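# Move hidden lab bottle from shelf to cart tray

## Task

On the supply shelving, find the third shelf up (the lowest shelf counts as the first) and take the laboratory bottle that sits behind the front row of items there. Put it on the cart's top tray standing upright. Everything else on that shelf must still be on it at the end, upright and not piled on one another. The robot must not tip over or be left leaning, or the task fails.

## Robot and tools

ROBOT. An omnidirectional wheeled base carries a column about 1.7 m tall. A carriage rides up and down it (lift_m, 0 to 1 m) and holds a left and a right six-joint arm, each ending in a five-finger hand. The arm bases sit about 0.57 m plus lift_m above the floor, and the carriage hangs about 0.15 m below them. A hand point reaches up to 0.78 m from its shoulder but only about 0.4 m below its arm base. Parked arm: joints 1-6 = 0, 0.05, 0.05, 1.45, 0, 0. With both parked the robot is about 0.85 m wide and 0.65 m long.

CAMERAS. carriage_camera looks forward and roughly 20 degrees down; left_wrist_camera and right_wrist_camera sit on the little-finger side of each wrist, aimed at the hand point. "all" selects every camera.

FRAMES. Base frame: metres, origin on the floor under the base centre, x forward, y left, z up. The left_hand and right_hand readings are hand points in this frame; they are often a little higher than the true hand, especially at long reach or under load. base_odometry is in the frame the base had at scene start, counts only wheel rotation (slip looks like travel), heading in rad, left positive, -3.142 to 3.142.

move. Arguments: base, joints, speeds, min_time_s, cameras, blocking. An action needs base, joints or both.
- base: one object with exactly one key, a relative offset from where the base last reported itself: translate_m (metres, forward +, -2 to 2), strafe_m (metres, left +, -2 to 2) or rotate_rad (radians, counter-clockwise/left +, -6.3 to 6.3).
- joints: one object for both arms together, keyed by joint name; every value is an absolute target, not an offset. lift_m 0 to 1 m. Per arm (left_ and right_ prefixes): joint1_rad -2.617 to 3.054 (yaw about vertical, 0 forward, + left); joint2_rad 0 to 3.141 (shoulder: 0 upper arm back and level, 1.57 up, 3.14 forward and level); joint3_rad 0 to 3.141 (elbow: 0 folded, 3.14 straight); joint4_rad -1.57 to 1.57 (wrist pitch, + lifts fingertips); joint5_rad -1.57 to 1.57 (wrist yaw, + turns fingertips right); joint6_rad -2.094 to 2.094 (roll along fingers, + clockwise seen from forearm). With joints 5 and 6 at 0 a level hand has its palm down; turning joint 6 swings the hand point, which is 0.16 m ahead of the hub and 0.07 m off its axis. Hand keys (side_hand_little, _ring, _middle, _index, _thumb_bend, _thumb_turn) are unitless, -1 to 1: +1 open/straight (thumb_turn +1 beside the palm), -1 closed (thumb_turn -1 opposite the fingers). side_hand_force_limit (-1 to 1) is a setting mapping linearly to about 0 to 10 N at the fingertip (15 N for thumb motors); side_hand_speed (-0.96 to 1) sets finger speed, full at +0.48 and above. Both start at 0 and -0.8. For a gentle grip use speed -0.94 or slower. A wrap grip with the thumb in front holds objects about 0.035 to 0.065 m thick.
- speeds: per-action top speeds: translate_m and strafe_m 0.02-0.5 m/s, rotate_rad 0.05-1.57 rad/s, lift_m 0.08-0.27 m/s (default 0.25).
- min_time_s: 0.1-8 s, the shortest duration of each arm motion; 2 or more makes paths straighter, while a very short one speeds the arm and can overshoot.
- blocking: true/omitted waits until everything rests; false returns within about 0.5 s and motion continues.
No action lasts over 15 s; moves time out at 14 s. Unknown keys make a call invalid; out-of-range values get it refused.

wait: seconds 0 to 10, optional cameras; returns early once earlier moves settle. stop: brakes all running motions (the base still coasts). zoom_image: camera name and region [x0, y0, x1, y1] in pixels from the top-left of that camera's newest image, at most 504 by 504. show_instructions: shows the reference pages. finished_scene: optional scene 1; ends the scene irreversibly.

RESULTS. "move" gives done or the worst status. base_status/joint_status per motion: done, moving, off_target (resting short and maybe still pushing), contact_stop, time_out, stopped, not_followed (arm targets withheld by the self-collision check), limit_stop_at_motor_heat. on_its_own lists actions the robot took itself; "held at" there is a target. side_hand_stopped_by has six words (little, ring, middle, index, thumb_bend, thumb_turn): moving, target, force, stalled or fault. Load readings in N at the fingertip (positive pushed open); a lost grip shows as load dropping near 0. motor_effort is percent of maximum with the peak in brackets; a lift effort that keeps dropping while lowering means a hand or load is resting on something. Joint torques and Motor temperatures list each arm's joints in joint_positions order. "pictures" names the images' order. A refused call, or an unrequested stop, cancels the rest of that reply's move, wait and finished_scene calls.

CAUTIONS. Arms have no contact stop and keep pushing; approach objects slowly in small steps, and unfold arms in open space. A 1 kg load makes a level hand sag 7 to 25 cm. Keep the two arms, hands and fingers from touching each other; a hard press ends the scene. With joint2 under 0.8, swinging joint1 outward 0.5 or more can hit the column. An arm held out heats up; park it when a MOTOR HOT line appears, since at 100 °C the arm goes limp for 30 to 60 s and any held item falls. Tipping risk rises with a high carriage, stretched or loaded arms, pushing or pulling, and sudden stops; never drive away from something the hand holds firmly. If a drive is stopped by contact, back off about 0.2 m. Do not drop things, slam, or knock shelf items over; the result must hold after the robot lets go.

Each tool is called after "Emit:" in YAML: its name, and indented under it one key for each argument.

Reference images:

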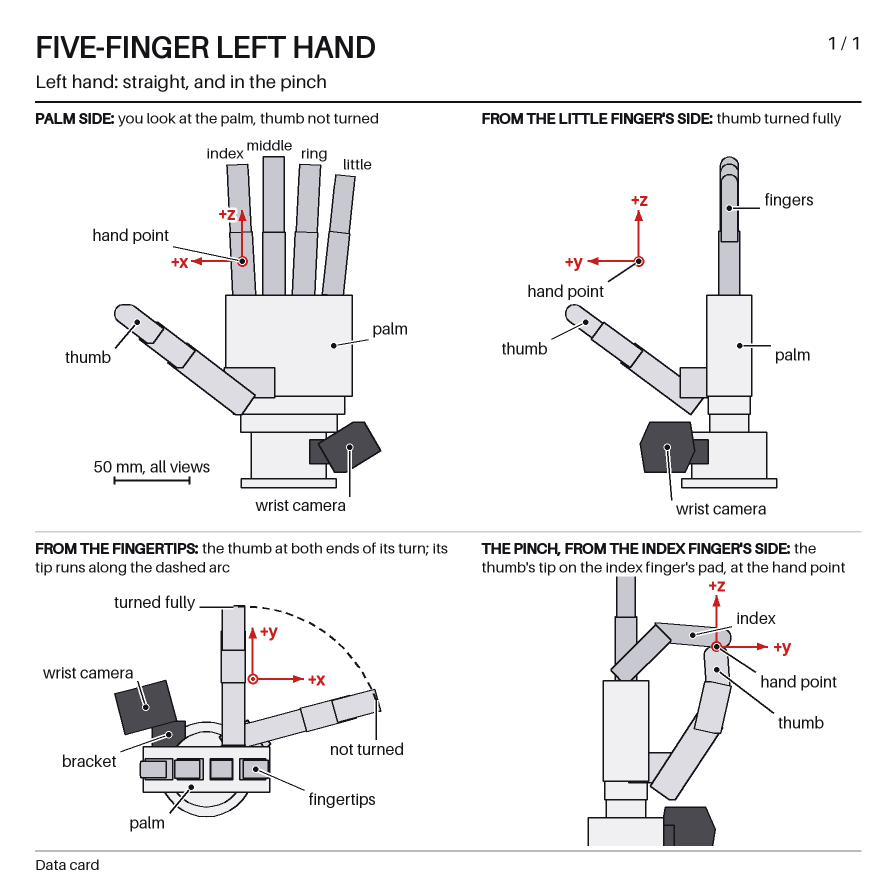

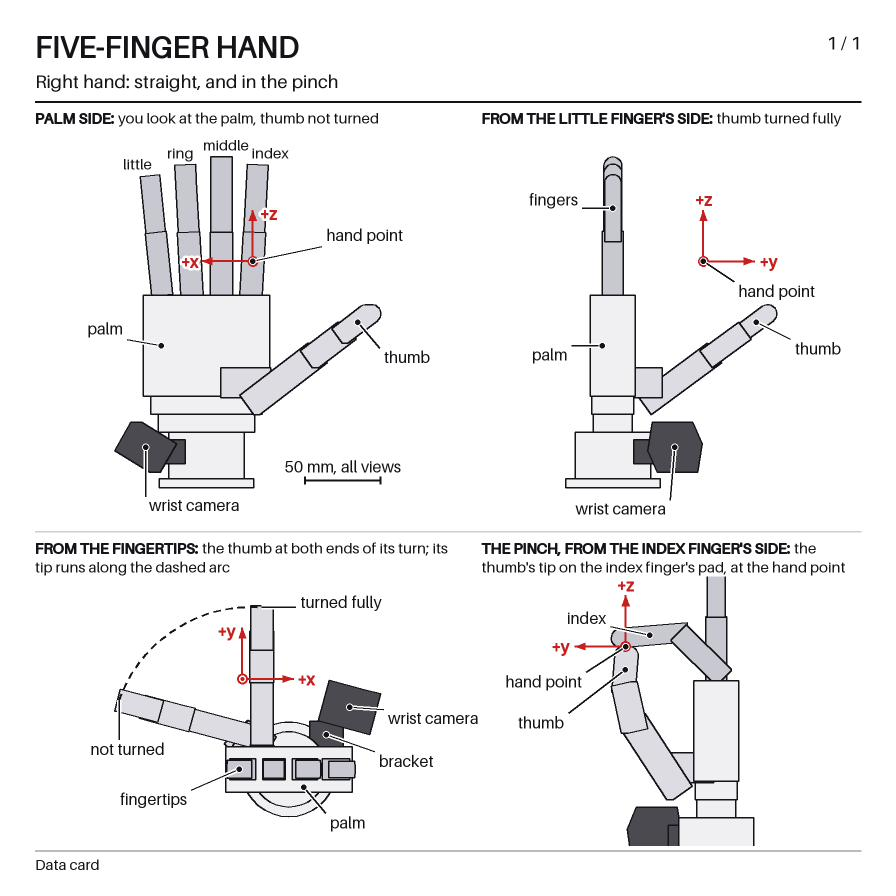

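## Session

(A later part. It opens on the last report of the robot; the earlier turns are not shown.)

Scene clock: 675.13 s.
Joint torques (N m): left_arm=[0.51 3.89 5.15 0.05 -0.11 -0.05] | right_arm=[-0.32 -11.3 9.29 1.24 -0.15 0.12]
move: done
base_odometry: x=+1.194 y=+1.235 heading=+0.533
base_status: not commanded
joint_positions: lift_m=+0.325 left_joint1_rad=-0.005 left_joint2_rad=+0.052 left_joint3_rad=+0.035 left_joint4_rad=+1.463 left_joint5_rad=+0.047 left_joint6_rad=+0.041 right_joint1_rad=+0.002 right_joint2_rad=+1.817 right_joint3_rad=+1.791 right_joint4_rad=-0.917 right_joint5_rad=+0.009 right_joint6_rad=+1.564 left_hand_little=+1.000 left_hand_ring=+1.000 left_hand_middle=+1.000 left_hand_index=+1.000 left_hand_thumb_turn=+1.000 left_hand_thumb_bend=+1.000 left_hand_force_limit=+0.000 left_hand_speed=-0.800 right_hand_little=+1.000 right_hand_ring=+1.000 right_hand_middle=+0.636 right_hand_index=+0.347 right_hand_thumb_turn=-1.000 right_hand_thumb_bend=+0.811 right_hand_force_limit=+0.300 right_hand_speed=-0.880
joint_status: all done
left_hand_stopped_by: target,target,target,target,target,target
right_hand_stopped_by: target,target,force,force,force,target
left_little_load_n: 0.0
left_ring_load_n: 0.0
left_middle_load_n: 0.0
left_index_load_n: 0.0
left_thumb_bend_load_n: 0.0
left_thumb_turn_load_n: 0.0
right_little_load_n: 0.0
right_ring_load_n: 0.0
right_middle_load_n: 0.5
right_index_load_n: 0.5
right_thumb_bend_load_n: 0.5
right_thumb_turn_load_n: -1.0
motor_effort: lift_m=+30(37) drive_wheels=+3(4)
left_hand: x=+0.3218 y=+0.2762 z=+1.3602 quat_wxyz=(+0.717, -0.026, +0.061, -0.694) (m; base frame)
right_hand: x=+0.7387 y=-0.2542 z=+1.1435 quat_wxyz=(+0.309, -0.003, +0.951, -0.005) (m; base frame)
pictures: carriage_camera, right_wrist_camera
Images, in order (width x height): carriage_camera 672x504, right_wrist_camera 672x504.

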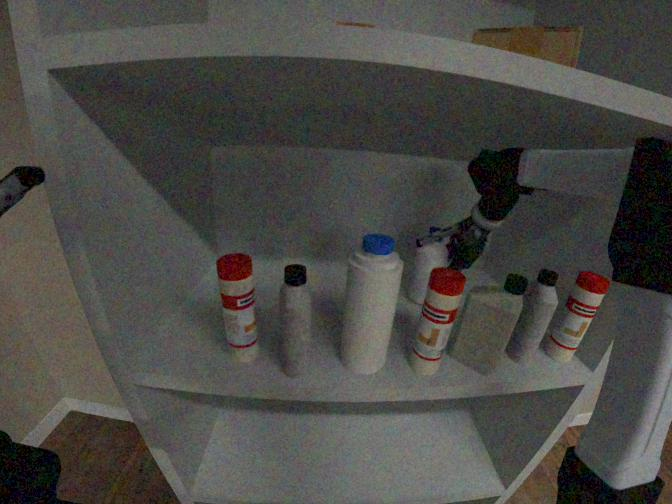

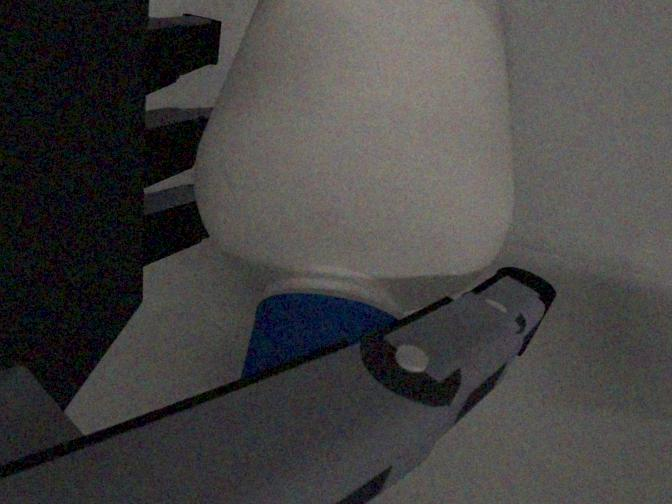

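Emit:
move:
  joints: {"right_hand_speed": -0.5, "right_hand_index": 1, "right_hand_middle": 1, "right_hand_thumb_bend": 1, "right_joint4_rad": -0.8}
  min_time_s: 1

Emit:
move:
  base: {"strafe_m": 0.014}
  speeds: {"strafe_m": 0.04}

Emit:
move:
  base: {"translate_m": 0.02}
  speeds: {"translate_m": 0.05}
  cameras: ["right_wrist_camera", "carriage_camera"]

Emit:
zoom_image:
  camera: "carriage_camera"
  region: [400, 180, 600, 380]

Scene clock: 747.37 s.
Joint torques (N m): left_arm=[0.5 3.9 5.15 0.05 -0.1 -0.06] | right_arm=[-0.28 -11.45 9.55 1.61 -0.13 0.12]
Motor temperatures (°C): left_arm=[19 28 30 17 17 19] | right_arm=[19 40 38 27 20 16]
move: done
base_odometry: x=+1.194 y=+1.235 heading=+0.533
base_status: not commanded
joint_positions: lift_m=+0.325 left_joint1_rad=-0.005 left_joint2_rad=+0.052 left_joint3_rad=+0.035 left_joint4_rad=+1.463 left_joint5_rad=+0.047 left_joint6_rad=+0.041 right_joint1_rad=+0.002 right_joint2_rad=+1.817 right_joint3_rad=+1.791 right_joint4_rad=-0.809 right_joint5_rad=+0.007 right_joint6_rad=+1.564 left_hand_little=+1.000 left_hand_ring=+1.000 left_hand_middle=+1.000 left_hand_index=+1.000 left_hand_thumb_turn=+1.000 left_hand_thumb_bend=+1.000 left_hand_force_limit=+0.000 left_hand_speed=-0.800 right_hand_little=+1.000 right_hand_ring=+1.000 right_hand_middle=+1.000 right_hand_index=+1.000 right_hand_thumb_turn=-1.000 right_hand_thumb_bend=+1.000 right_hand_force_limit=+0.300 right_hand_speed=-0.500
joint_status: all done
left_hand_stopped_by: target,target,target,target,target,target
right_hand_stopped_by: target,target,target,target,target,target
left_little_load_n: 0.0
left_ring_load_n: 0.0
left_middle_load_n: -0.5
left_index_load_n: 0.0
left_thumb_bend_load_n: 0.0
left_thumb_turn_load_n: 0.0
right_little_load_n: 0.0
right_ring_load_n: 0.0
right_middle_load_n: 0.0
right_index_load_n: 0.0
right_thumb_bend_load_n: 0.0
right_thumb_turn_load_n: 0.0
motor_effort: lift_m=+30(31) drive_wheels=+3(4)
left_hand: x=+0.3218 y=+0.2762 z=+1.3602 quat_wxyz=(+0.717, -0.026, +0.061, -0.694) (m; base frame)
right_hand: x=+0.7590 y=-0.2538 z=+1.1643 quat_wxyz=(+0.359, -0.003, +0.933, -0.004) (m; base frame)
pictures: none

Scene clock: 748.20 s.
Joint torques (N m): left_arm=[0.51 3.9 5.15 0.05 -0.11 -0.05] | right_arm=[-0.35 -11.51 9.54 1.58 -0.15 0.13]
move: done
base_odometry: x=+1.187 y=+1.247 heading=+0.533
base_status: done
joint_positions: lift_m=+0.325 left_joint1_rad=-0.005 left_joint2_rad=+0.052 left_joint3_rad=+0.035 left_joint4_rad=+1.463 left_joint5_rad=+0.047 left_joint6_rad=+0.041 right_joint1_rad=+0.002 right_joint2_rad=+1.817 right_joint3_rad=+1.791 right_joint4_rad=-0.807 right_joint5_rad=+0.007 right_joint6_rad=+1.564 left_hand_little=+1.000 left_hand_ring=+1.000 left_hand_middle=+1.000 left_hand_index=+1.000 left_hand_thumb_turn=+1.000 left_hand_thumb_bend=+1.000 left_hand_force_limit=+0.000 left_hand_speed=-0.800 right_hand_little=+1.000 right_hand_ring=+1.000 right_hand_middle=+1.000 right_hand_index=+1.000 right_hand_thumb_turn=-1.000 right_hand_thumb_bend=+1.000 right_hand_force_limit=+0.300 right_hand_speed=-0.500
joint_status: not commanded
left_hand_stopped_by: target,target,target,target,target,target
right_hand_stopped_by: target,target,target,target,target,target
left_little_load_n: 0.0
left_ring_load_n: 0.0
left_middle_load_n: 0.0
left_index_load_n: 0.0
left_thumb_bend_load_n: 0.0
left_thumb_turn_load_n: 0.0
right_little_load_n: 0.0
right_ring_load_n: 0.0
right_middle_load_n: 0.0
right_index_load_n: 0.0
right_thumb_bend_load_n: 0.0
right_thumb_turn_load_n: 0.0
motor_effort: lift_m=+31(31) drive_wheels=-4(11)
left_hand: x=+0.3218 y=+0.2762 z=+1.3602 quat_wxyz=(+0.717, -0.026, +0.061, -0.694) (m; base frame)
right_hand: x=+0.7595 y=-0.2538 z=+1.1649 quat_wxyz=(+0.361, -0.003, +0.933, -0.004) (m; base frame)
pictures: none

Scene clock: 749.17 s.
Joint torques (N m): left_arm=[0.5 3.88 5.15 0.07 -0.11 -0.05] | right_arm=[-0.24 -11.51 9.57 1.57 -0.14 0.12]
move: done
base_odometry: x=+1.204 y=+1.257 heading=+0.533
base_status: done
joint_positions: lift_m=+0.325 left_joint1_rad=-0.005 left_joint2_rad=+0.052 left_joint3_rad=+0.035 left_joint4_rad=+1.462 left_joint5_rad=+0.047 left_joint6_rad=+0.041 right_joint1_rad=+0.002 right_joint2_rad=+1.817 right_joint3_rad=+1.791 right_joint4_rad=-0.804 right_joint5_rad=+0.007 right_joint6_rad=+1.564 left_hand_little=+1.000 left_hand_ring=+1.000 left_hand_middle=+1.000 left_hand_index=+1.000 left_hand_thumb_turn=+1.000 left_hand_thumb_bend=+1.000 left_hand_force_limit=+0.000 left_hand_speed=-0.800 right_hand_little=+1.000 right_hand_ring=+1.000 right_hand_middle=+1.000 right_hand_index=+1.000 right_hand_thumb_turn=-1.000 right_hand_thumb_bend=+1.000 right_hand_force_limit=+0.300 right_hand_speed=-0.500
joint_status: not commanded
left_hand_stopped_by: target,target,target,target,target,target
right_hand_stopped_by: target,target,target,target,target,target
left_little_load_n: 0.0
left_ring_load_n: 0.0
left_middle_load_n: 0.0
left_index_load_n: 0.0
left_thumb_bend_load_n: 0.0
left_thumb_turn_load_n: 0.0
right_little_load_n: 0.0
right_ring_load_n: 0.0
right_middle_load_n: 0.0
right_index_load_n: 0.0
right_thumb_bend_load_n: 0.0
right_thumb_turn_load_n: 0.0
motor_effort: lift_m=+30(31) drive_wheels=-4(12)
left_hand: x=+0.3221 y=+0.2762 z=+1.3600 quat_wxyz=(+0.717, -0.027, +0.062, -0.694) (m; base frame)
right_hand: x=+0.7600 y=-0.2541 z=+1.1654 quat_wxyz=(+0.362, -0.002, +0.932, -0.004) (m; base frame)
pictures: carriage_camera, right_wrist_camera
Images, in order (width x height): carriage_camera 672x504, right_wrist_camera 672x504.

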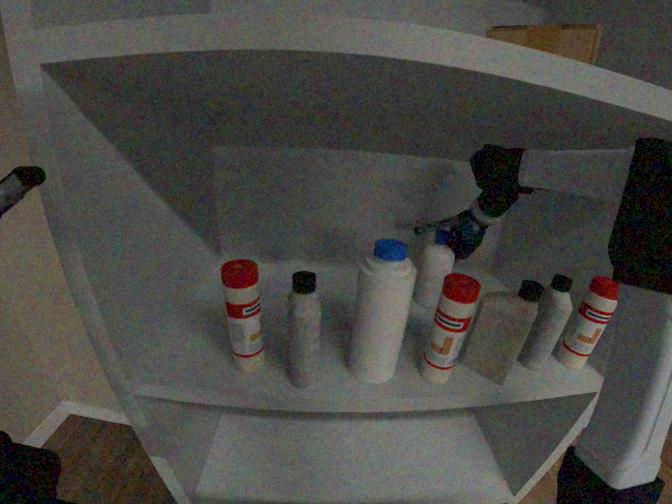

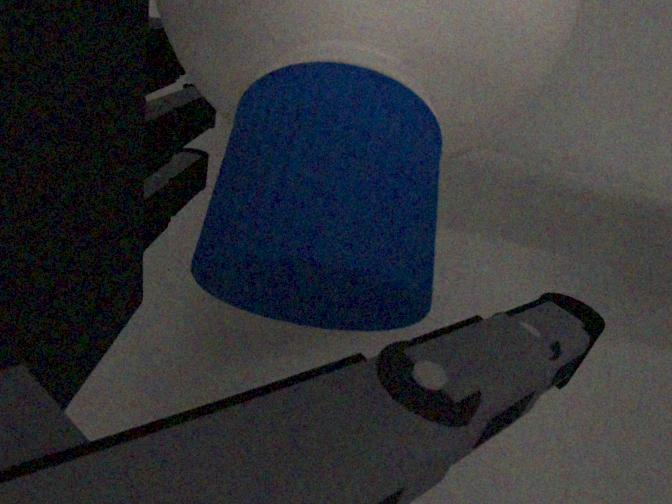

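Scaled by 2.520.

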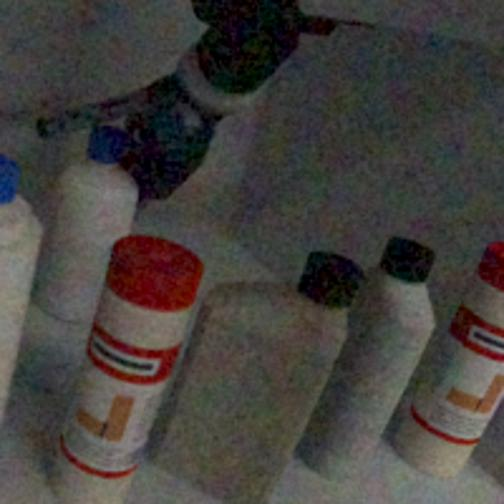

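Emit:
move:
  base: {"translate_m": 0.047}
  speeds: {"translate_m": 0.025}
  joints: {"right_joint4_rad": -1.19}
  min_time_s: 2
  cameras: ["right_wrist_camera", "carriage_camera"]

Emit:
zoom_image:
  camera: "carriage_camera"
  region: [400, 180, 600, 380]

Scene clock: 779.23 s.
Joint torques (N m): left_arm=[0.51 3.92 5.26 0.04 -0.11 -0.05] | right_arm=[-0.28 -10.86 8.87 0.75 -0.14 0.06]
move: done
base_odometry: x=+1.245 y=+1.281 heading=+0.534
base_status: done
joint_positions: lift_m=+0.325 left_joint1_rad=-0.005 left_joint2_rad=+0.052 left_joint3_rad=+0.035 left_joint4_rad=+1.463 left_joint5_rad=+0.047 left_joint6_rad=+0.041 right_joint1_rad=+0.002 right_joint2_rad=+1.817 right_joint3_rad=+1.792 right_joint4_rad=-1.165 right_joint5_rad=+0.006 right_joint6_rad=+1.571 left_hand_little=+1.000 left_hand_ring=+1.000 left_hand_middle=+1.000 left_hand_index=+1.000 left_hand_thumb_turn=+1.000 left_hand_thumb_bend=+1.000 left_hand_force_limit=+0.000 left_hand_speed=-0.800 right_hand_little=+1.000 right_hand_ring=+1.000 right_hand_middle=+1.000 right_hand_index=+1.000 right_hand_thumb_turn=-1.000 right_hand_thumb_bend=+1.000 right_hand_force_limit=+0.300 right_hand_speed=-0.500
joint_status: all done
left_hand_stopped_by: target,target,target,target,target,target
right_hand_stopped_by: target,target,target,target,target,target
left_little_load_n: 0.0
left_ring_load_n: 0.0
left_middle_load_n: 0.0
left_index_load_n: 0.0
left_thumb_bend_load_n: 0.0
left_thumb_turn_load_n: 0.0
right_little_load_n: 0.0
right_ring_load_n: 0.0
right_middle_load_n: 0.0
right_index_load_n: 0.0
right_thumb_bend_load_n: 0.0
right_thumb_turn_load_n: 0.5
motor_effort: lift_m=+30(31) drive_wheels=-4(14)
left_hand: x=+0.3219 y=+0.2762 z=+1.3601 quat_wxyz=(+0.717, -0.026, +0.061, -0.694) (m; base frame)
right_hand: x=+0.6846 y=-0.2541 z=+1.1056 quat_wxyz=(+0.189, +0.000, +0.982, -0.003) (m; base frame)
pictures: carriage_camera, right_wrist_camera
Images, in order (width x height): carriage_camera 672x504, right_wrist_camera 672x504.

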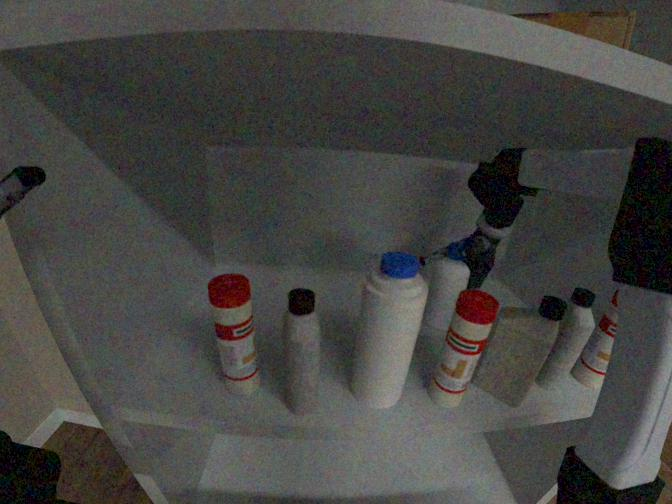

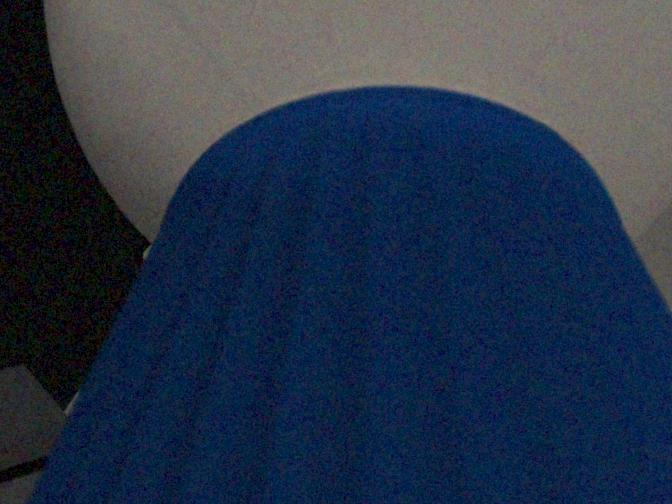

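Scaled by 2.520.

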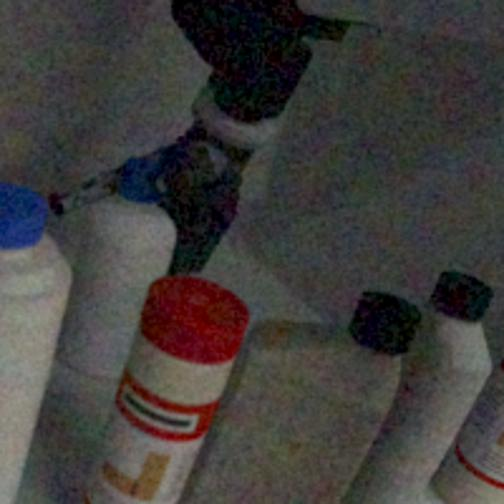

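Emit:
move:
  joints: {"right_joint4_rad": -0.8}
  min_time_s: 1.5

Emit:
move:
  joints: {"right_joint4_rad": -0.3}
  min_time_s: 1.5
  cameras: ["right_wrist_camera", "carriage_camera"]

Emit:
zoom_image:
  camera: "carriage_camera"
  region: [400, 130, 600, 330]

Scene clock: 836.07 s.
Joint torques (N m): left_arm=[0.5 3.9 5.15 0.05 -0.11 -0.05] | right_arm=[-0.25 -11.44 9.47 1.6 -0.12 0.07]
move: done
base_odometry: x=+1.245 y=+1.281 heading=+0.534
base_status: not commanded
joint_positions: lift_m=+0.325 left_joint1_rad=-0.005 left_joint2_rad=+0.052 left_joint3_rad=+0.035 left_joint4_rad=+1.463 left_joint5_rad=+0.047 left_joint6_rad=+0.041 right_joint1_rad=+0.002 right_joint2_rad=+1.817 right_joint3_rad=+1.792 right_joint4_rad=-0.809 right_joint5_rad=+0.006 right_joint6_rad=+1.571 left_hand_little=+1.000 left_hand_ring=+1.000 left_hand_middle=+1.000 left_hand_index=+1.000 left_hand_thumb_turn=+1.000 left_hand_thumb_bend=+1.000 left_hand_force_limit=+0.000 left_hand_speed=-0.800 right_hand_little=+1.000 right_hand_ring=+1.000 right_hand_middle=+1.000 right_hand_index=+1.000 right_hand_thumb_turn=-1.000 right_hand_thumb_bend=+1.000 right_hand_force_limit=+0.300 right_hand_speed=-0.500
joint_status: all done
left_hand_stopped_by: target,target,target,target,target,target
right_hand_stopped_by: target,target,target,target,target,target
left_little_load_n: 0.0
left_ring_load_n: 0.0
left_middle_load_n: 0.0
left_index_load_n: 0.0
left_thumb_bend_load_n: 0.0
left_thumb_turn_load_n: 0.0
right_little_load_n: 0.0
right_ring_load_n: 0.0
right_middle_load_n: 0.0
right_index_load_n: 0.0
right_thumb_bend_load_n: 0.0
right_thumb_turn_load_n: 0.0
motor_effort: lift_m=+30(31) drive_wheels=-4(4)
left_hand: x=+0.3219 y=+0.2762 z=+1.3601 quat_wxyz=(+0.717, -0.026, +0.061, -0.694) (m; base frame)
right_hand: x=+0.7595 y=-0.2540 z=+1.1652 quat_wxyz=(+0.360, +0.000, +0.933, -0.002) (m; base frame)
pictures: none

Scene clock: 837.87 s.
Joint torques (N m): left_arm=[0.5 3.9 5.15 0.05 -0.1 -0.05] | right_arm=[-0.25 -11.29 11.04 5.37 -0.12 0.07]
move: off_target
base_odometry: x=+1.245 y=+1.281 heading=+0.534
base_status: not commanded
joint_positions: lift_m=+0.325 left_joint1_rad=-0.005 left_joint2_rad=+0.052 left_joint3_rad=+0.035 left_joint4_rad=+1.463 left_joint5_rad=+0.047 left_joint6_rad=+0.041 right_joint1_rad=+0.002 right_joint2_rad=+1.814 right_joint3_rad=+1.777 right_joint4_rad=-0.669 right_joint5_rad=+0.006 right_joint6_rad=+1.571 left_hand_little=+1.000 left_hand_ring=+1.000 left_hand_middle=+1.000 left_hand_index=+1.000 left_hand_thumb_turn=+1.000 left_hand_thumb_bend=+1.000 left_hand_force_limit=+0.000 left_hand_speed=-0.800 right_hand_little=+1.000 right_hand_ring=+1.000 right_hand_middle=+1.000 right_hand_index=+1.000 right_hand_thumb_turn=-1.000 right_hand_thumb_bend=+1.000 right_hand_force_limit=+0.300 right_hand_speed=-0.500
joint_status: right_joint4_rad off_target (ended at -0.668, target -0.300)
left_hand_stopped_by: target,target,target,target,target,target
right_hand_stopped_by: target,target,target,target,target,target
left_little_load_n: 0.0
left_ring_load_n: 0.0
left_middle_load_n: 0.0
left_index_load_n: 0.0
left_thumb_bend_load_n: 0.0
left_thumb_turn_load_n: 0.0
right_little_load_n: 0.0
right_ring_load_n: 0.0
right_middle_load_n: 0.0
right_index_load_n: 0.0
right_thumb_bend_load_n: 0.0
right_thumb_turn_load_n: 0.0
motor_effort: lift_m=+30(31) drive_wheels=+5(5)
left_hand: x=+0.3219 y=+0.2762 z=+1.3601 quat_wxyz=(+0.717, -0.026, +0.061, -0.694) (m; base frame)
right_hand: x=+0.7805 y=-0.2540 z=+1.1902 quat_wxyz=(+0.419, +0.000, +0.908, -0.002) (m; base frame)
pictures: carriage_camera, right_wrist_camera
Images, in order (width x height): carriage_camera 672x504, right_wrist_camera 672x504.

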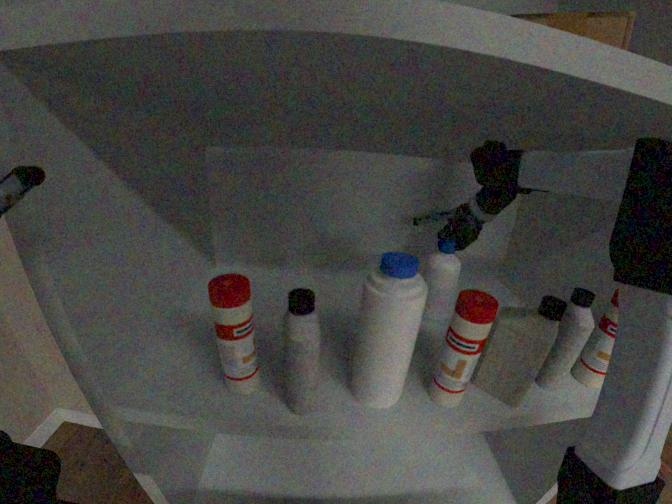

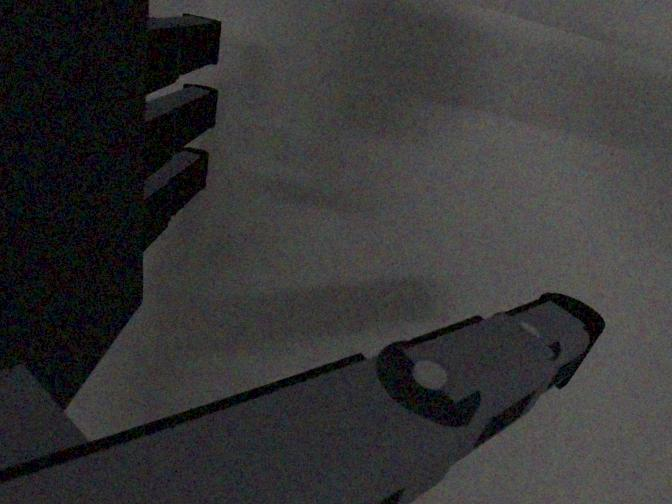

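Scaled by 2.520.

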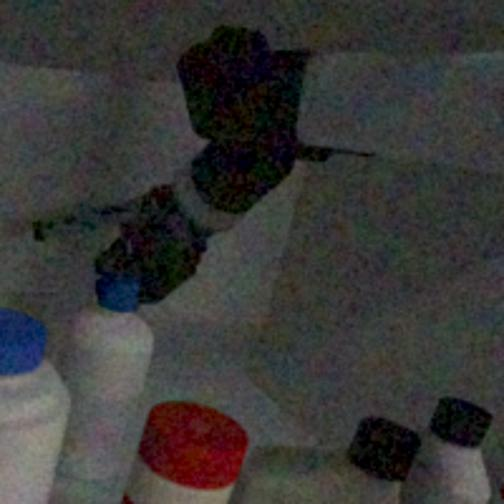

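Emit:
move:
  base: {"translate_m": -0.06}
  speeds: {"translate_m": 0.1}
  cameras: ["right_wrist_camera", "carriage_camera"]

Emit:
zoom_image:
  camera: "carriage_camera"
  region: [400, 130, 600, 330]

Scene clock: 849.50 s.
Joint torques (N m): left_arm=[0.51 3.88 5.15 0.05 -0.11 -0.05] | right_arm=[-0.32 -11.56 11.43 2.08 -0.11 0.07]
Motor temperatures (°C): left_arm=[19 28 30 17 17 19] | right_arm=[19 38 37 49 20 16]
move: done
base_odometry: x=+1.193 y=+1.250 heading=+0.534
base_status: done
joint_positions: lift_m=+0.325 left_joint1_rad=-0.005 left_joint2_rad=+0.052 left_joint3_rad=+0.035 left_joint4_rad=+1.463 left_joint5_rad=+0.047 left_joint6_rad=+0.041 right_joint1_rad=+0.002 right_joint2_rad=+1.814 right_joint3_rad=+1.777 right_joint4_rad=-0.308 right_joint5_rad=+0.006 right_joint6_rad=+1.571 left_hand_little=+1.000 left_hand_ring=+1.000 left_hand_middle=+1.000 left_hand_index=+1.000 left_hand_thumb_turn=+1.000 left_hand_thumb_bend=+1.000 left_hand_force_limit=+0.000 left_hand_speed=-0.800 right_hand_little=+1.000 right_hand_ring=+1.000 right_hand_middle=+1.000 right_hand_index=+1.000 right_hand_thumb_turn=-1.000 right_hand_thumb_bend=+1.000 right_hand_force_limit=+0.300 right_hand_speed=-0.500
joint_status: not commanded
left_hand_stopped_by: target,target,target,target,target,target
right_hand_stopped_by: target,target,target,target,target,target
left_little_load_n: 0.0
left_ring_load_n: 0.0
left_middle_load_n: 0.0
left_index_load_n: 0.0
left_thumb_bend_load_n: 0.0
left_thumb_turn_load_n: 0.0
right_little_load_n: 0.0
right_ring_load_n: 0.0
right_middle_load_n: 0.0
right_index_load_n: 0.0
right_thumb_bend_load_n: 0.0
right_thumb_turn_load_n: 0.0
on_its_own: right_joint4_rad moved +0.360 to your old target -0.300
motor_effort: lift_m=+30(31) drive_wheels=+4(11)
left_hand: x=+0.3218 y=+0.2762 z=+1.3602 quat_wxyz=(+0.717, -0.026, +0.061, -0.694) (m; base frame)
right_hand: x=+0.8191 y=-0.2539 z=+1.2791 quat_wxyz=(+0.575, +0.001, +0.818, -0.002) (m; base frame)
pictures: carriage_camera, right_wrist_camera
Images, in order (width x height): carriage_camera 672x504, right_wrist_camera 672x504.

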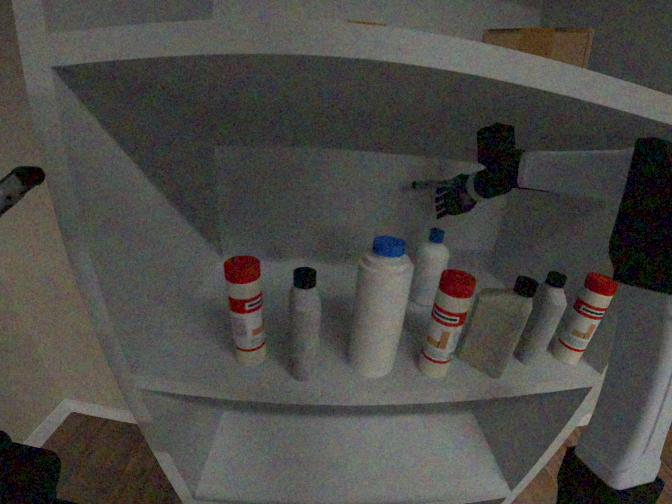

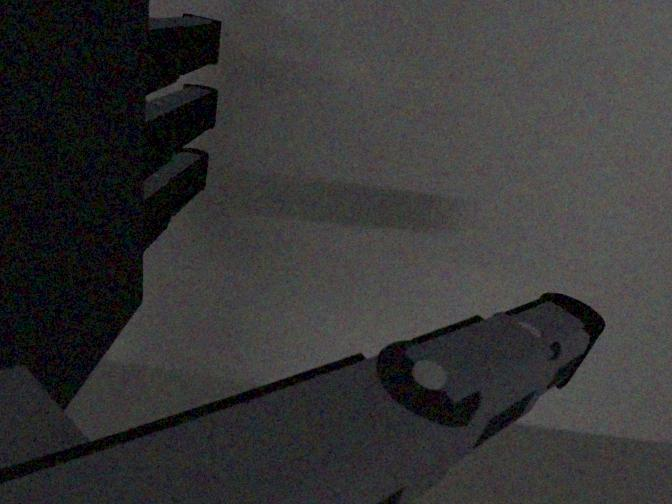

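Scaled by 2.520.

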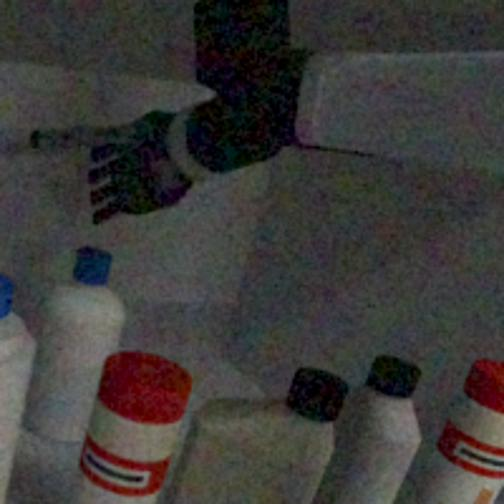

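Emit:
move:
  base: {"translate_m": -0.045}
  speeds: {"translate_m": 0.1}

Emit:
move:
  joints: {"right_joint4_rad": -0.8}
  min_time_s: 1.5
  cameras: ["right_wrist_camera", "carriage_camera"]

Scene clock: 863.63 s.
Joint torques (N m): left_arm=[0.51 3.9 5.15 0.05 -0.11 -0.05] | right_arm=[-0.25 -11.54 11.4 2.03 -0.11 0.08]
Motor temperatures (°C): left_arm=[19 28 30 17 17 19] | right_arm=[19 37 37 41 20 16]
move: done
base_odometry: x=+1.154 y=+1.228 heading=+0.533
base_status: done
joint_positions: lift_m=+0.325 left_joint1_rad=-0.005 left_joint2_rad=+0.052 left_joint3_rad=+0.035 left_joint4_rad=+1.463 left_joint5_rad=+0.047 left_joint6_rad=+0.041 right_joint1_rad=+0.002 right_joint2_rad=+1.814 right_joint3_rad=+1.777 right_joint4_rad=-0.303 right_joint5_rad=+0.006 right_joint6_rad=+1.571 left_hand_little=+1.000 left_hand_ring=+1.000 left_hand_middle=+1.000 left_hand_index=+1.000 left_hand_thumb_turn=+1.000 left_hand_thumb_bend=+1.000 left_hand_force_limit=+0.000 left_hand_speed=-0.800 right_hand_little=+1.000 right_hand_ring=+1.000 right_hand_middle=+1.000 right_hand_index=+1.000 right_hand_thumb_turn=-1.000 right_hand_thumb_bend=+1.000 right_hand_force_limit=+0.300 right_hand_speed=-0.500
joint_status: not commanded
left_hand_stopped_by: target,target,target,target,target,target
right_hand_stopped_by: target,target,target,target,target,target
left_little_load_n: 0.0
left_ring_load_n: 0.0
left_middle_load_n: 0.0
left_index_load_n: 0.0
left_thumb_bend_load_n: 0.0
left_thumb_turn_load_n: 0.0
right_little_load_n: 0.0
right_ring_load_n: 0.0
right_middle_load_n: 0.0
right_index_load_n: 0.0
right_thumb_bend_load_n: 0.0
right_thumb_turn_load_n: -0.5
motor_effort: lift_m=+30(31) drive_wheels=+1(13)
left_hand: x=+0.3219 y=+0.2762 z=+1.3601 quat_wxyz=(+0.717, -0.026, +0.061, -0.694) (m; base frame)
right_hand: x=+0.8194 y=-0.2539 z=+1.2804 quat_wxyz=(+0.577, +0.001, +0.816, -0.002) (m; base frame)
pictures: none

Scene clock: 865.50 s.
Joint torques (N m): left_arm=[0.5 3.9 5.15 0.05 -0.11 -0.05] | right_arm=[-0.25 -11.14 10.91 1.43 -0.12 0.06]
move: done
base_odometry: x=+1.154 y=+1.228 heading=+0.533
base_status: not commanded
joint_positions: lift_m=+0.325 left_joint1_rad=-0.005 left_joint2_rad=+0.052 left_joint3_rad=+0.035 left_joint4_rad=+1.463 left_joint5_rad=+0.047 left_joint6_rad=+0.041 right_joint1_rad=+0.002 right_joint2_rad=+1.814 right_joint3_rad=+1.777 right_joint4_rad=-0.787 right_joint5_rad=+0.006 right_joint6_rad=+1.571 left_hand_little=+1.000 left_hand_ring=+1.000 left_hand_middle=+1.000 left_hand_index=+1.000 left_hand_thumb_turn=+1.000 left_hand_thumb_bend=+1.000 left_hand_force_limit=+0.000 left_hand_speed=-0.800 right_hand_little=+1.000 right_hand_ring=+1.000 right_hand_middle=+1.000 right_hand_index=+1.000 right_hand_thumb_turn=-1.000 right_hand_thumb_bend=+1.000 right_hand_force_limit=+0.300 right_hand_speed=-0.500
joint_status: all done
left_hand_stopped_by: target,target,target,target,target,target
right_hand_stopped_by: target,target,target,target,target,target
left_little_load_n: 0.0
left_ring_load_n: 0.0
left_middle_load_n: 0.0
left_index_load_n: 0.0
left_thumb_bend_load_n: 0.0
left_thumb_turn_load_n: 0.0
right_little_load_n: 0.0
right_ring_load_n: 0.0
right_middle_load_n: 0.0
right_index_load_n: 0.0
right_thumb_bend_load_n: 0.0
right_thumb_turn_load_n: 0.0
motor_effort: lift_m=+30(31) drive_wheels=+1(1)
left_hand: x=+0.3219 y=+0.2762 z=+1.3601 quat_wxyz=(+0.717, -0.026, +0.061, -0.694) (m; base frame)
right_hand: x=+0.7611 y=-0.2540 z=+1.1648 quat_wxyz=(+0.365, +0.000, +0.931, -0.002) (m; base frame)
pictures: carriage_camera, right_wrist_camera
Images, in order (width x height): carriage_camera 672x504, right_wrist_camera 672x504.

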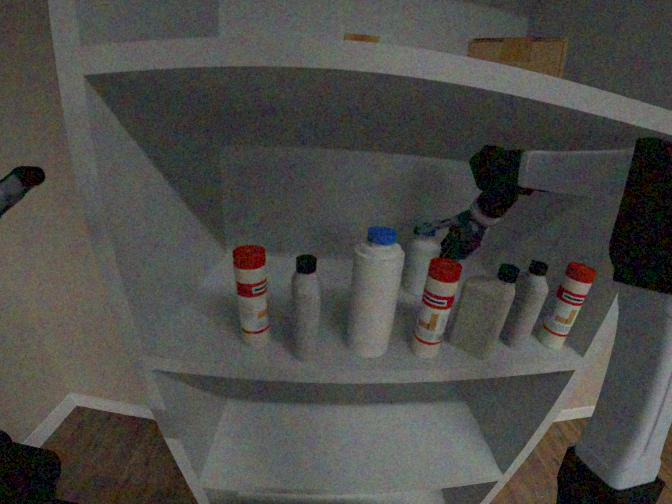

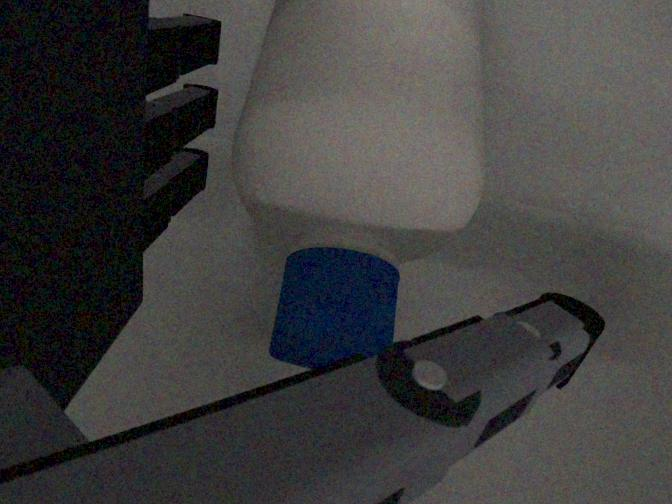

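Emit:
move:
  base: {"strafe_m": 0.014}
  speeds: {"strafe_m": 0.04}

Emit:
move:
  base: {"translate_m": 0.03}
  speeds: {"translate_m": 0.04}
  cameras: ["right_wrist_camera"]

Emit:
move:
  base: {"translate_m": 0.03}
  speeds: {"translate_m": 0.04}
  cameras: ["right_wrist_camera", "carriage_camera"]

Scene clock: 873.33 s.
Joint torques (N m): left_arm=[0.51 3.9 5.15 0.05 -0.11 -0.05] | right_arm=[-0.2 -11.12 10.91 1.43 -0.13 0.07]
Motor temperatures (°C): left_arm=[19 28 30 17 17 19] | right_arm=[19 37 37 36 20 16]
move: done
base_odometry: x=+1.147 y=+1.240 heading=+0.534
base_status: done
joint_positions: lift_m=+0.325 left_joint1_rad=-0.005 left_joint2_rad=+0.052 left_joint3_rad=+0.035 left_joint4_rad=+1.463 left_joint5_rad=+0.047 left_joint6_rad=+0.041 right_joint1_rad=+0.001 right_joint2_rad=+1.814 right_joint3_rad=+1.777 right_joint4_rad=-0.789 right_joint5_rad=+0.007 right_joint6_rad=+1.571 left_hand_little=+1.000 left_hand_ring=+1.000 left_hand_middle=+1.000 left_hand_index=+1.000 left_hand_thumb_turn=+1.000 left_hand_thumb_bend=+1.000 left_hand_force_limit=+0.000 left_hand_speed=-0.800 right_hand_little=+1.000 right_hand_ring=+1.000 right_hand_middle=+1.000 right_hand_index=+1.000 right_hand_thumb_turn=-1.000 right_hand_thumb_bend=+1.000 right_hand_force_limit=+0.300 right_hand_speed=-0.500
joint_status: not commanded
left_hand_stopped_by: target,target,target,target,target,target
right_hand_stopped_by: target,target,target,target,target,target
left_little_load_n: 0.0
left_ring_load_n: 0.0
left_middle_load_n: 0.0
left_index_load_n: 0.0
left_thumb_bend_load_n: 0.0
left_thumb_turn_load_n: 0.0
right_little_load_n: 0.0
right_ring_load_n: 0.0
right_middle_load_n: 0.0
right_index_load_n: 0.0
right_thumb_bend_load_n: 0.0
right_thumb_turn_load_n: -0.5
motor_effort: lift_m=+30(31) drive_wheels=-1(9)
left_hand: x=+0.3219 y=+0.2762 z=+1.3601 quat_wxyz=(+0.717, -0.026, +0.061, -0.694) (m; base frame)
right_hand: x=+0.7608 y=-0.2543 z=+1.1643 quat_wxyz=(+0.364, +0.001, +0.931, -0.003) (m; base frame)
pictures: none

Scene clock: 874.57 s.
Joint torques (N m): left_arm=[0.51 3.86 5.23 0.02 -0.11 -0.05] | right_arm=[-0.2 -11.15 10.96 1.45 -0.13 0.06]
move: done
base_odometry: x=+1.173 y=+1.255 heading=+0.534
base_status: done
joint_positions: lift_m=+0.325 left_joint1_rad=-0.005 left_joint2_rad=+0.052 left_joint3_rad=+0.035 left_joint4_rad=+1.463 left_joint5_rad=+0.047 left_joint6_rad=+0.041 right_joint1_rad=+0.001 right_joint2_rad=+1.814 right_joint3_rad=+1.777 right_joint4_rad=-0.792 right_joint5_rad=+0.007 right_joint6_rad=+1.571 left_hand_little=+1.000 left_hand_ring=+1.000 left_hand_middle=+1.000 left_hand_index=+1.000 left_hand_thumb_turn=+1.000 left_hand_thumb_bend=+1.000 left_hand_force_limit=+0.000 left_hand_speed=-0.800 right_hand_little=+1.000 right_hand_ring=+1.000 right_hand_middle=+1.000 right_hand_index=+1.000 right_hand_thumb_turn=-1.000 right_hand_thumb_bend=+1.000 right_hand_force_limit=+0.300 right_hand_speed=-0.500
joint_status: not commanded
left_hand_stopped_by: target,target,target,target,target,target
right_hand_stopped_by: target,target,target,target,target,target
left_little_load_n: 0.0
left_ring_load_n: 0.0
left_middle_load_n: 0.0
left_index_load_n: 0.0
left_thumb_bend_load_n: 0.0
left_thumb_turn_load_n: 0.0
right_little_load_n: 0.0
right_ring_load_n: 0.5
right_middle_load_n: 0.0
right_index_load_n: 0.0
right_thumb_bend_load_n: 0.0
right_thumb_turn_load_n: 0.0
motor_effort: lift_m=+30(31) drive_wheels=-4(10)
left_hand: x=+0.3219 y=+0.2762 z=+1.3601 quat_wxyz=(+0.717, -0.026, +0.061, -0.694) (m; base frame)
right_hand: x=+0.7603 y=-0.2543 z=+1.1638 quat_wxyz=(+0.363, +0.001, +0.932, -0.003) (m; base frame)
pictures: right_wrist_camera
Images, in order (width x height): right_wrist_camera 672x504.

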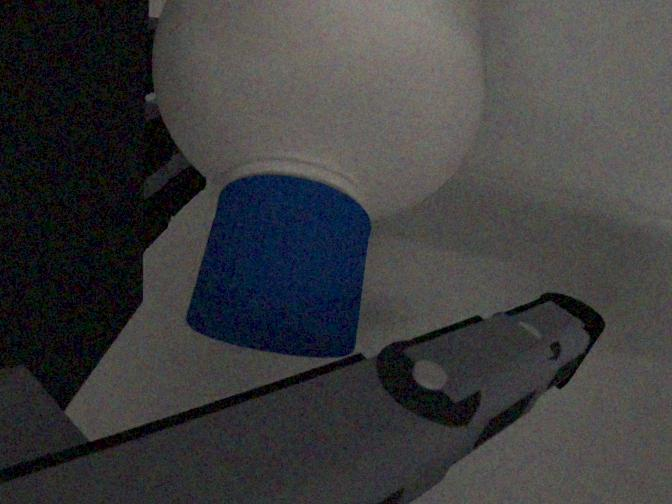

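Scene clock: 875.87 s.
Joint torques (N m): left_arm=[0.51 3.9 5.15 0.06 -0.11 -0.05] | right_arm=[-0.14 -11.12 10.77 1.47 -0.15 0.07]
move: done
base_odometry: x=+1.198 y=+1.270 heading=+0.534
base_status: done
joint_positions: lift_m=+0.325 left_joint1_rad=-0.005 left_joint2_rad=+0.052 left_joint3_rad=+0.035 left_joint4_rad=+1.464 left_joint5_rad=+0.047 left_joint6_rad=+0.041 right_joint1_rad=+0.001 right_joint2_rad=+1.814 right_joint3_rad=+1.779 right_joint4_rad=-0.794 right_joint5_rad=+0.007 right_joint6_rad=+1.571 left_hand_little=+1.000 left_hand_ring=+1.000 left_hand_middle=+1.000 left_hand_index=+1.000 left_hand_thumb_turn=+1.000 left_hand_thumb_bend=+1.000 left_hand_force_limit=+0.000 left_hand_speed=-0.800 right_hand_little=+1.000 right_hand_ring=+1.000 right_hand_middle=+1.000 right_hand_index=+1.000 right_hand_thumb_turn=-1.000 right_hand_thumb_bend=+1.000 right_hand_force_limit=+0.300 right_hand_speed=-0.500
joint_status: not commanded
left_hand_stopped_by: target,target,target,target,target,target
right_hand_stopped_by: target,target,target,target,target,target
left_little_load_n: 0.0
left_ring_load_n: 0.0
left_middle_load_n: 0.5
left_index_load_n: 0.0
left_thumb_bend_load_n: 0.0
left_thumb_turn_load_n: 0.0
right_little_load_n: 0.0
right_ring_load_n: 0.0
right_middle_load_n: -0.5
right_index_load_n: -0.5
right_thumb_bend_load_n: 0.0
right_thumb_turn_load_n: 0.0
motor_effort: lift_m=+30(31) drive_wheels=-4(16)
left_hand: x=+0.3217 y=+0.2762 z=+1.3602 quat_wxyz=(+0.717, -0.026, +0.061, -0.694) (m; base frame)
right_hand: x=+0.7602 y=-0.2548 z=+1.1641 quat_wxyz=(+0.363, +0.001, +0.932, -0.003) (m; base frame)
pictures: carriage_camera, right_wrist_camera
Images, in order (width x height): carriage_camera 672x504, right_wrist_camera 672x504.

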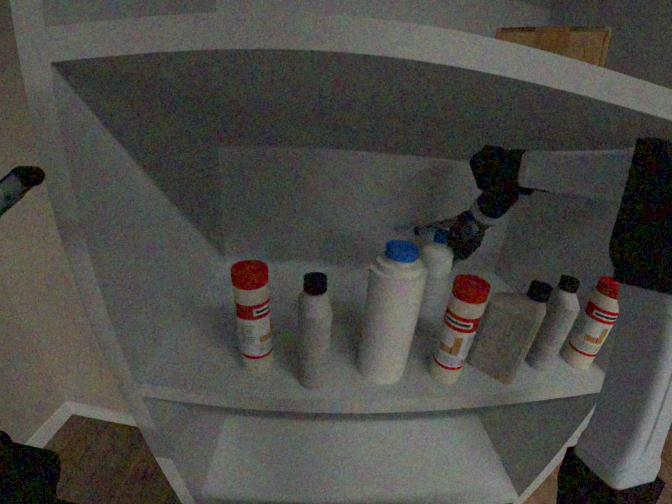

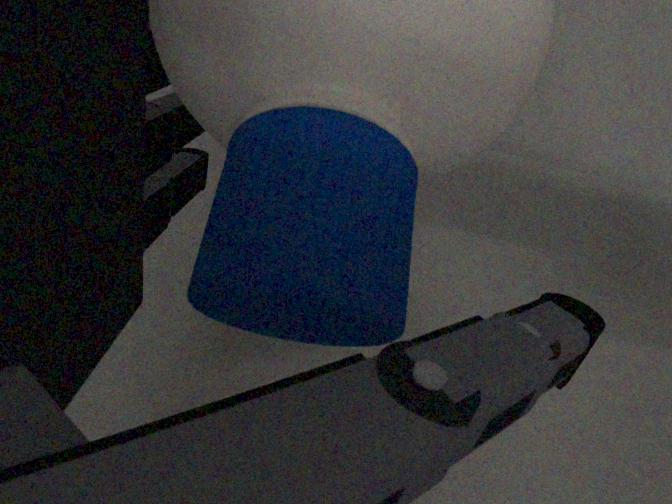

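Emit:
move:
  base: {"translate_m": -0.08}
  speeds: {"translate_m": 0.1}

Emit:
move:
  joints: {"lift_m": 0.29}
  cameras: ["right_wrist_camera", "carriage_camera"]

Emit:
zoom_image:
  camera: "carriage_camera"
  region: [380, 130, 580, 330]

Scene clock: 898.67 s.
Joint torques (N m): left_arm=[0.5 3.92 5.15 0.05 -0.11 -0.05] | right_arm=[-0.13 -11.12 10.78 1.48 -0.13 0.07]
move: done
base_odometry: x=+1.130 y=+1.230 heading=+0.534
base_status: done
joint_positions: lift_m=+0.325 left_joint1_rad=-0.005 left_joint2_rad=+0.052 left_joint3_rad=+0.035 left_joint4_rad=+1.463 left_joint5_rad=+0.047 left_joint6_rad=+0.041 right_joint1_rad=+0.001 right_joint2_rad=+1.814 right_joint3_rad=+1.779 right_joint4_rad=-0.794 right_joint5_rad=+0.007 right_joint6_rad=+1.571 left_hand_little=+1.000 left_hand_ring=+1.000 left_hand_middle=+1.000 left_hand_index=+1.000 left_hand_thumb_turn=+1.000 left_hand_thumb_bend=+1.000 left_hand_force_limit=+0.000 left_hand_speed=-0.800 right_hand_little=+1.000 right_hand_ring=+1.000 right_hand_middle=+1.000 right_hand_index=+1.000 right_hand_thumb_turn=-1.000 right_hand_thumb_bend=+1.000 right_hand_force_limit=+0.300 right_hand_speed=-0.500
joint_status: not commanded
left_hand_stopped_by: target,target,target,target,target,target
right_hand_stopped_by: target,target,target,target,target,target
left_little_load_n: 0.0
left_ring_load_n: 0.0
left_middle_load_n: 0.0
left_index_load_n: 0.0
left_thumb_bend_load_n: 0.0
left_thumb_turn_load_n: 0.0
right_little_load_n: 0.0
right_ring_load_n: 0.0
right_middle_load_n: 0.0
right_index_load_n: 0.0
right_thumb_bend_load_n: -0.5
right_thumb_turn_load_n: 0.0
motor_effort: lift_m=+30(31) drive_wheels=-1(14)
left_hand: x=+0.3218 y=+0.2762 z=+1.3602 quat_wxyz=(+0.717, -0.026, +0.061, -0.694) (m; base frame)
right_hand: x=+0.7602 y=-0.2548 z=+1.1641 quat_wxyz=(+0.363, +0.001, +0.932, -0.003) (m; base frame)
pictures: none

Scene clock: 899.33 s.
Joint torques (N m): left_arm=[0.5 3.84 5.15 0.05 -0.11 -0.05] | right_arm=[-0.12 -11.17 9.98 1.56 -0.13 0.07]
move: done
base_odometry: x=+1.130 y=+1.230 heading=+0.534
base_status: not commanded
joint_positions: lift_m=+0.290 left_joint1_rad=-0.005 left_joint2_rad=+0.052 left_joint3_rad=+0.035 left_joint4_rad=+1.463 left_joint5_rad=+0.047 left_joint6_rad=+0.041 right_joint1_rad=+0.001 right_joint2_rad=+1.814 right_joint3_rad=+1.786 right_joint4_rad=-0.800 right_joint5_rad=+0.007 right_joint6_rad=+1.571 left_hand_little=+1.000 left_hand_ring=+1.000 left_hand_middle=+1.000 left_hand_index=+1.000 left_hand_thumb_turn=+1.000 left_hand_thumb_bend=+1.000 left_hand_force_limit=+0.000 left_hand_speed=-0.800 right_hand_little=+1.000 right_hand_ring=+1.000 right_hand_middle=+1.000 right_hand_index=+1.000 right_hand_thumb_turn=-1.000 right_hand_thumb_bend=+1.000 right_hand_force_limit=+0.300 right_hand_speed=-0.500
joint_status: all done
left_hand_stopped_by: target,target,target,target,target,target
right_hand_stopped_by: target,target,target,target,target,target
left_little_load_n: -0.5
left_ring_load_n: -0.5
left_middle_load_n: 0.0
left_index_load_n: 0.0
left_thumb_bend_load_n: 0.0
left_thumb_turn_load_n: 0.0
right_little_load_n: 0.0
right_ring_load_n: 0.0
right_middle_load_n: 0.0
right_index_load_n: 0.0
right_thumb_bend_load_n: 0.0
right_thumb_turn_load_n: 0.0
motor_effort: lift_m=+24(25) drive_wheels=-1(2)
left_hand: x=+0.3218 y=+0.2762 z=+1.3257 quat_wxyz=(+0.717, -0.026, +0.061, -0.694) (m; base frame)
right_hand: x=+0.7600 y=-0.2548 z=+1.1316 quat_wxyz=(+0.363, +0.001, +0.932, -0.003) (m; base frame)
pictures: carriage_camera, right_wrist_camera
Images, in order (width x height): carriage_camera 672x504, right_wrist_camera 672x504.

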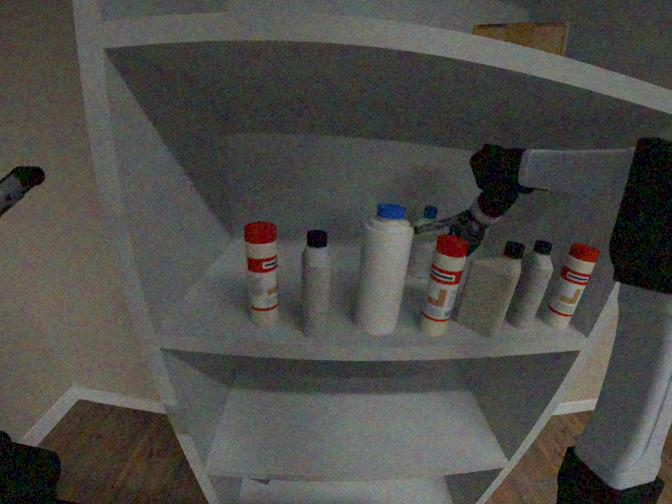

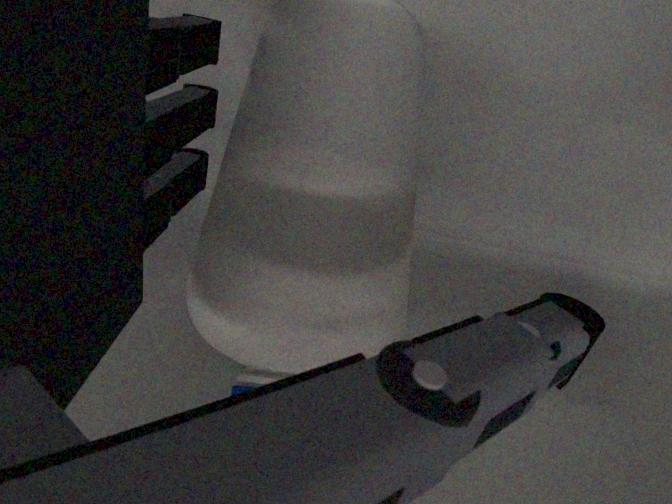

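Scaled by 2.520.

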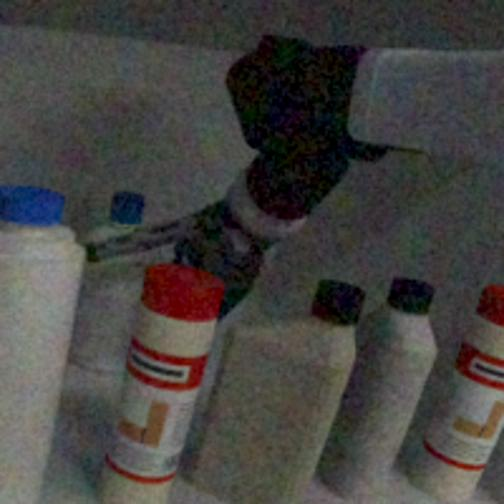

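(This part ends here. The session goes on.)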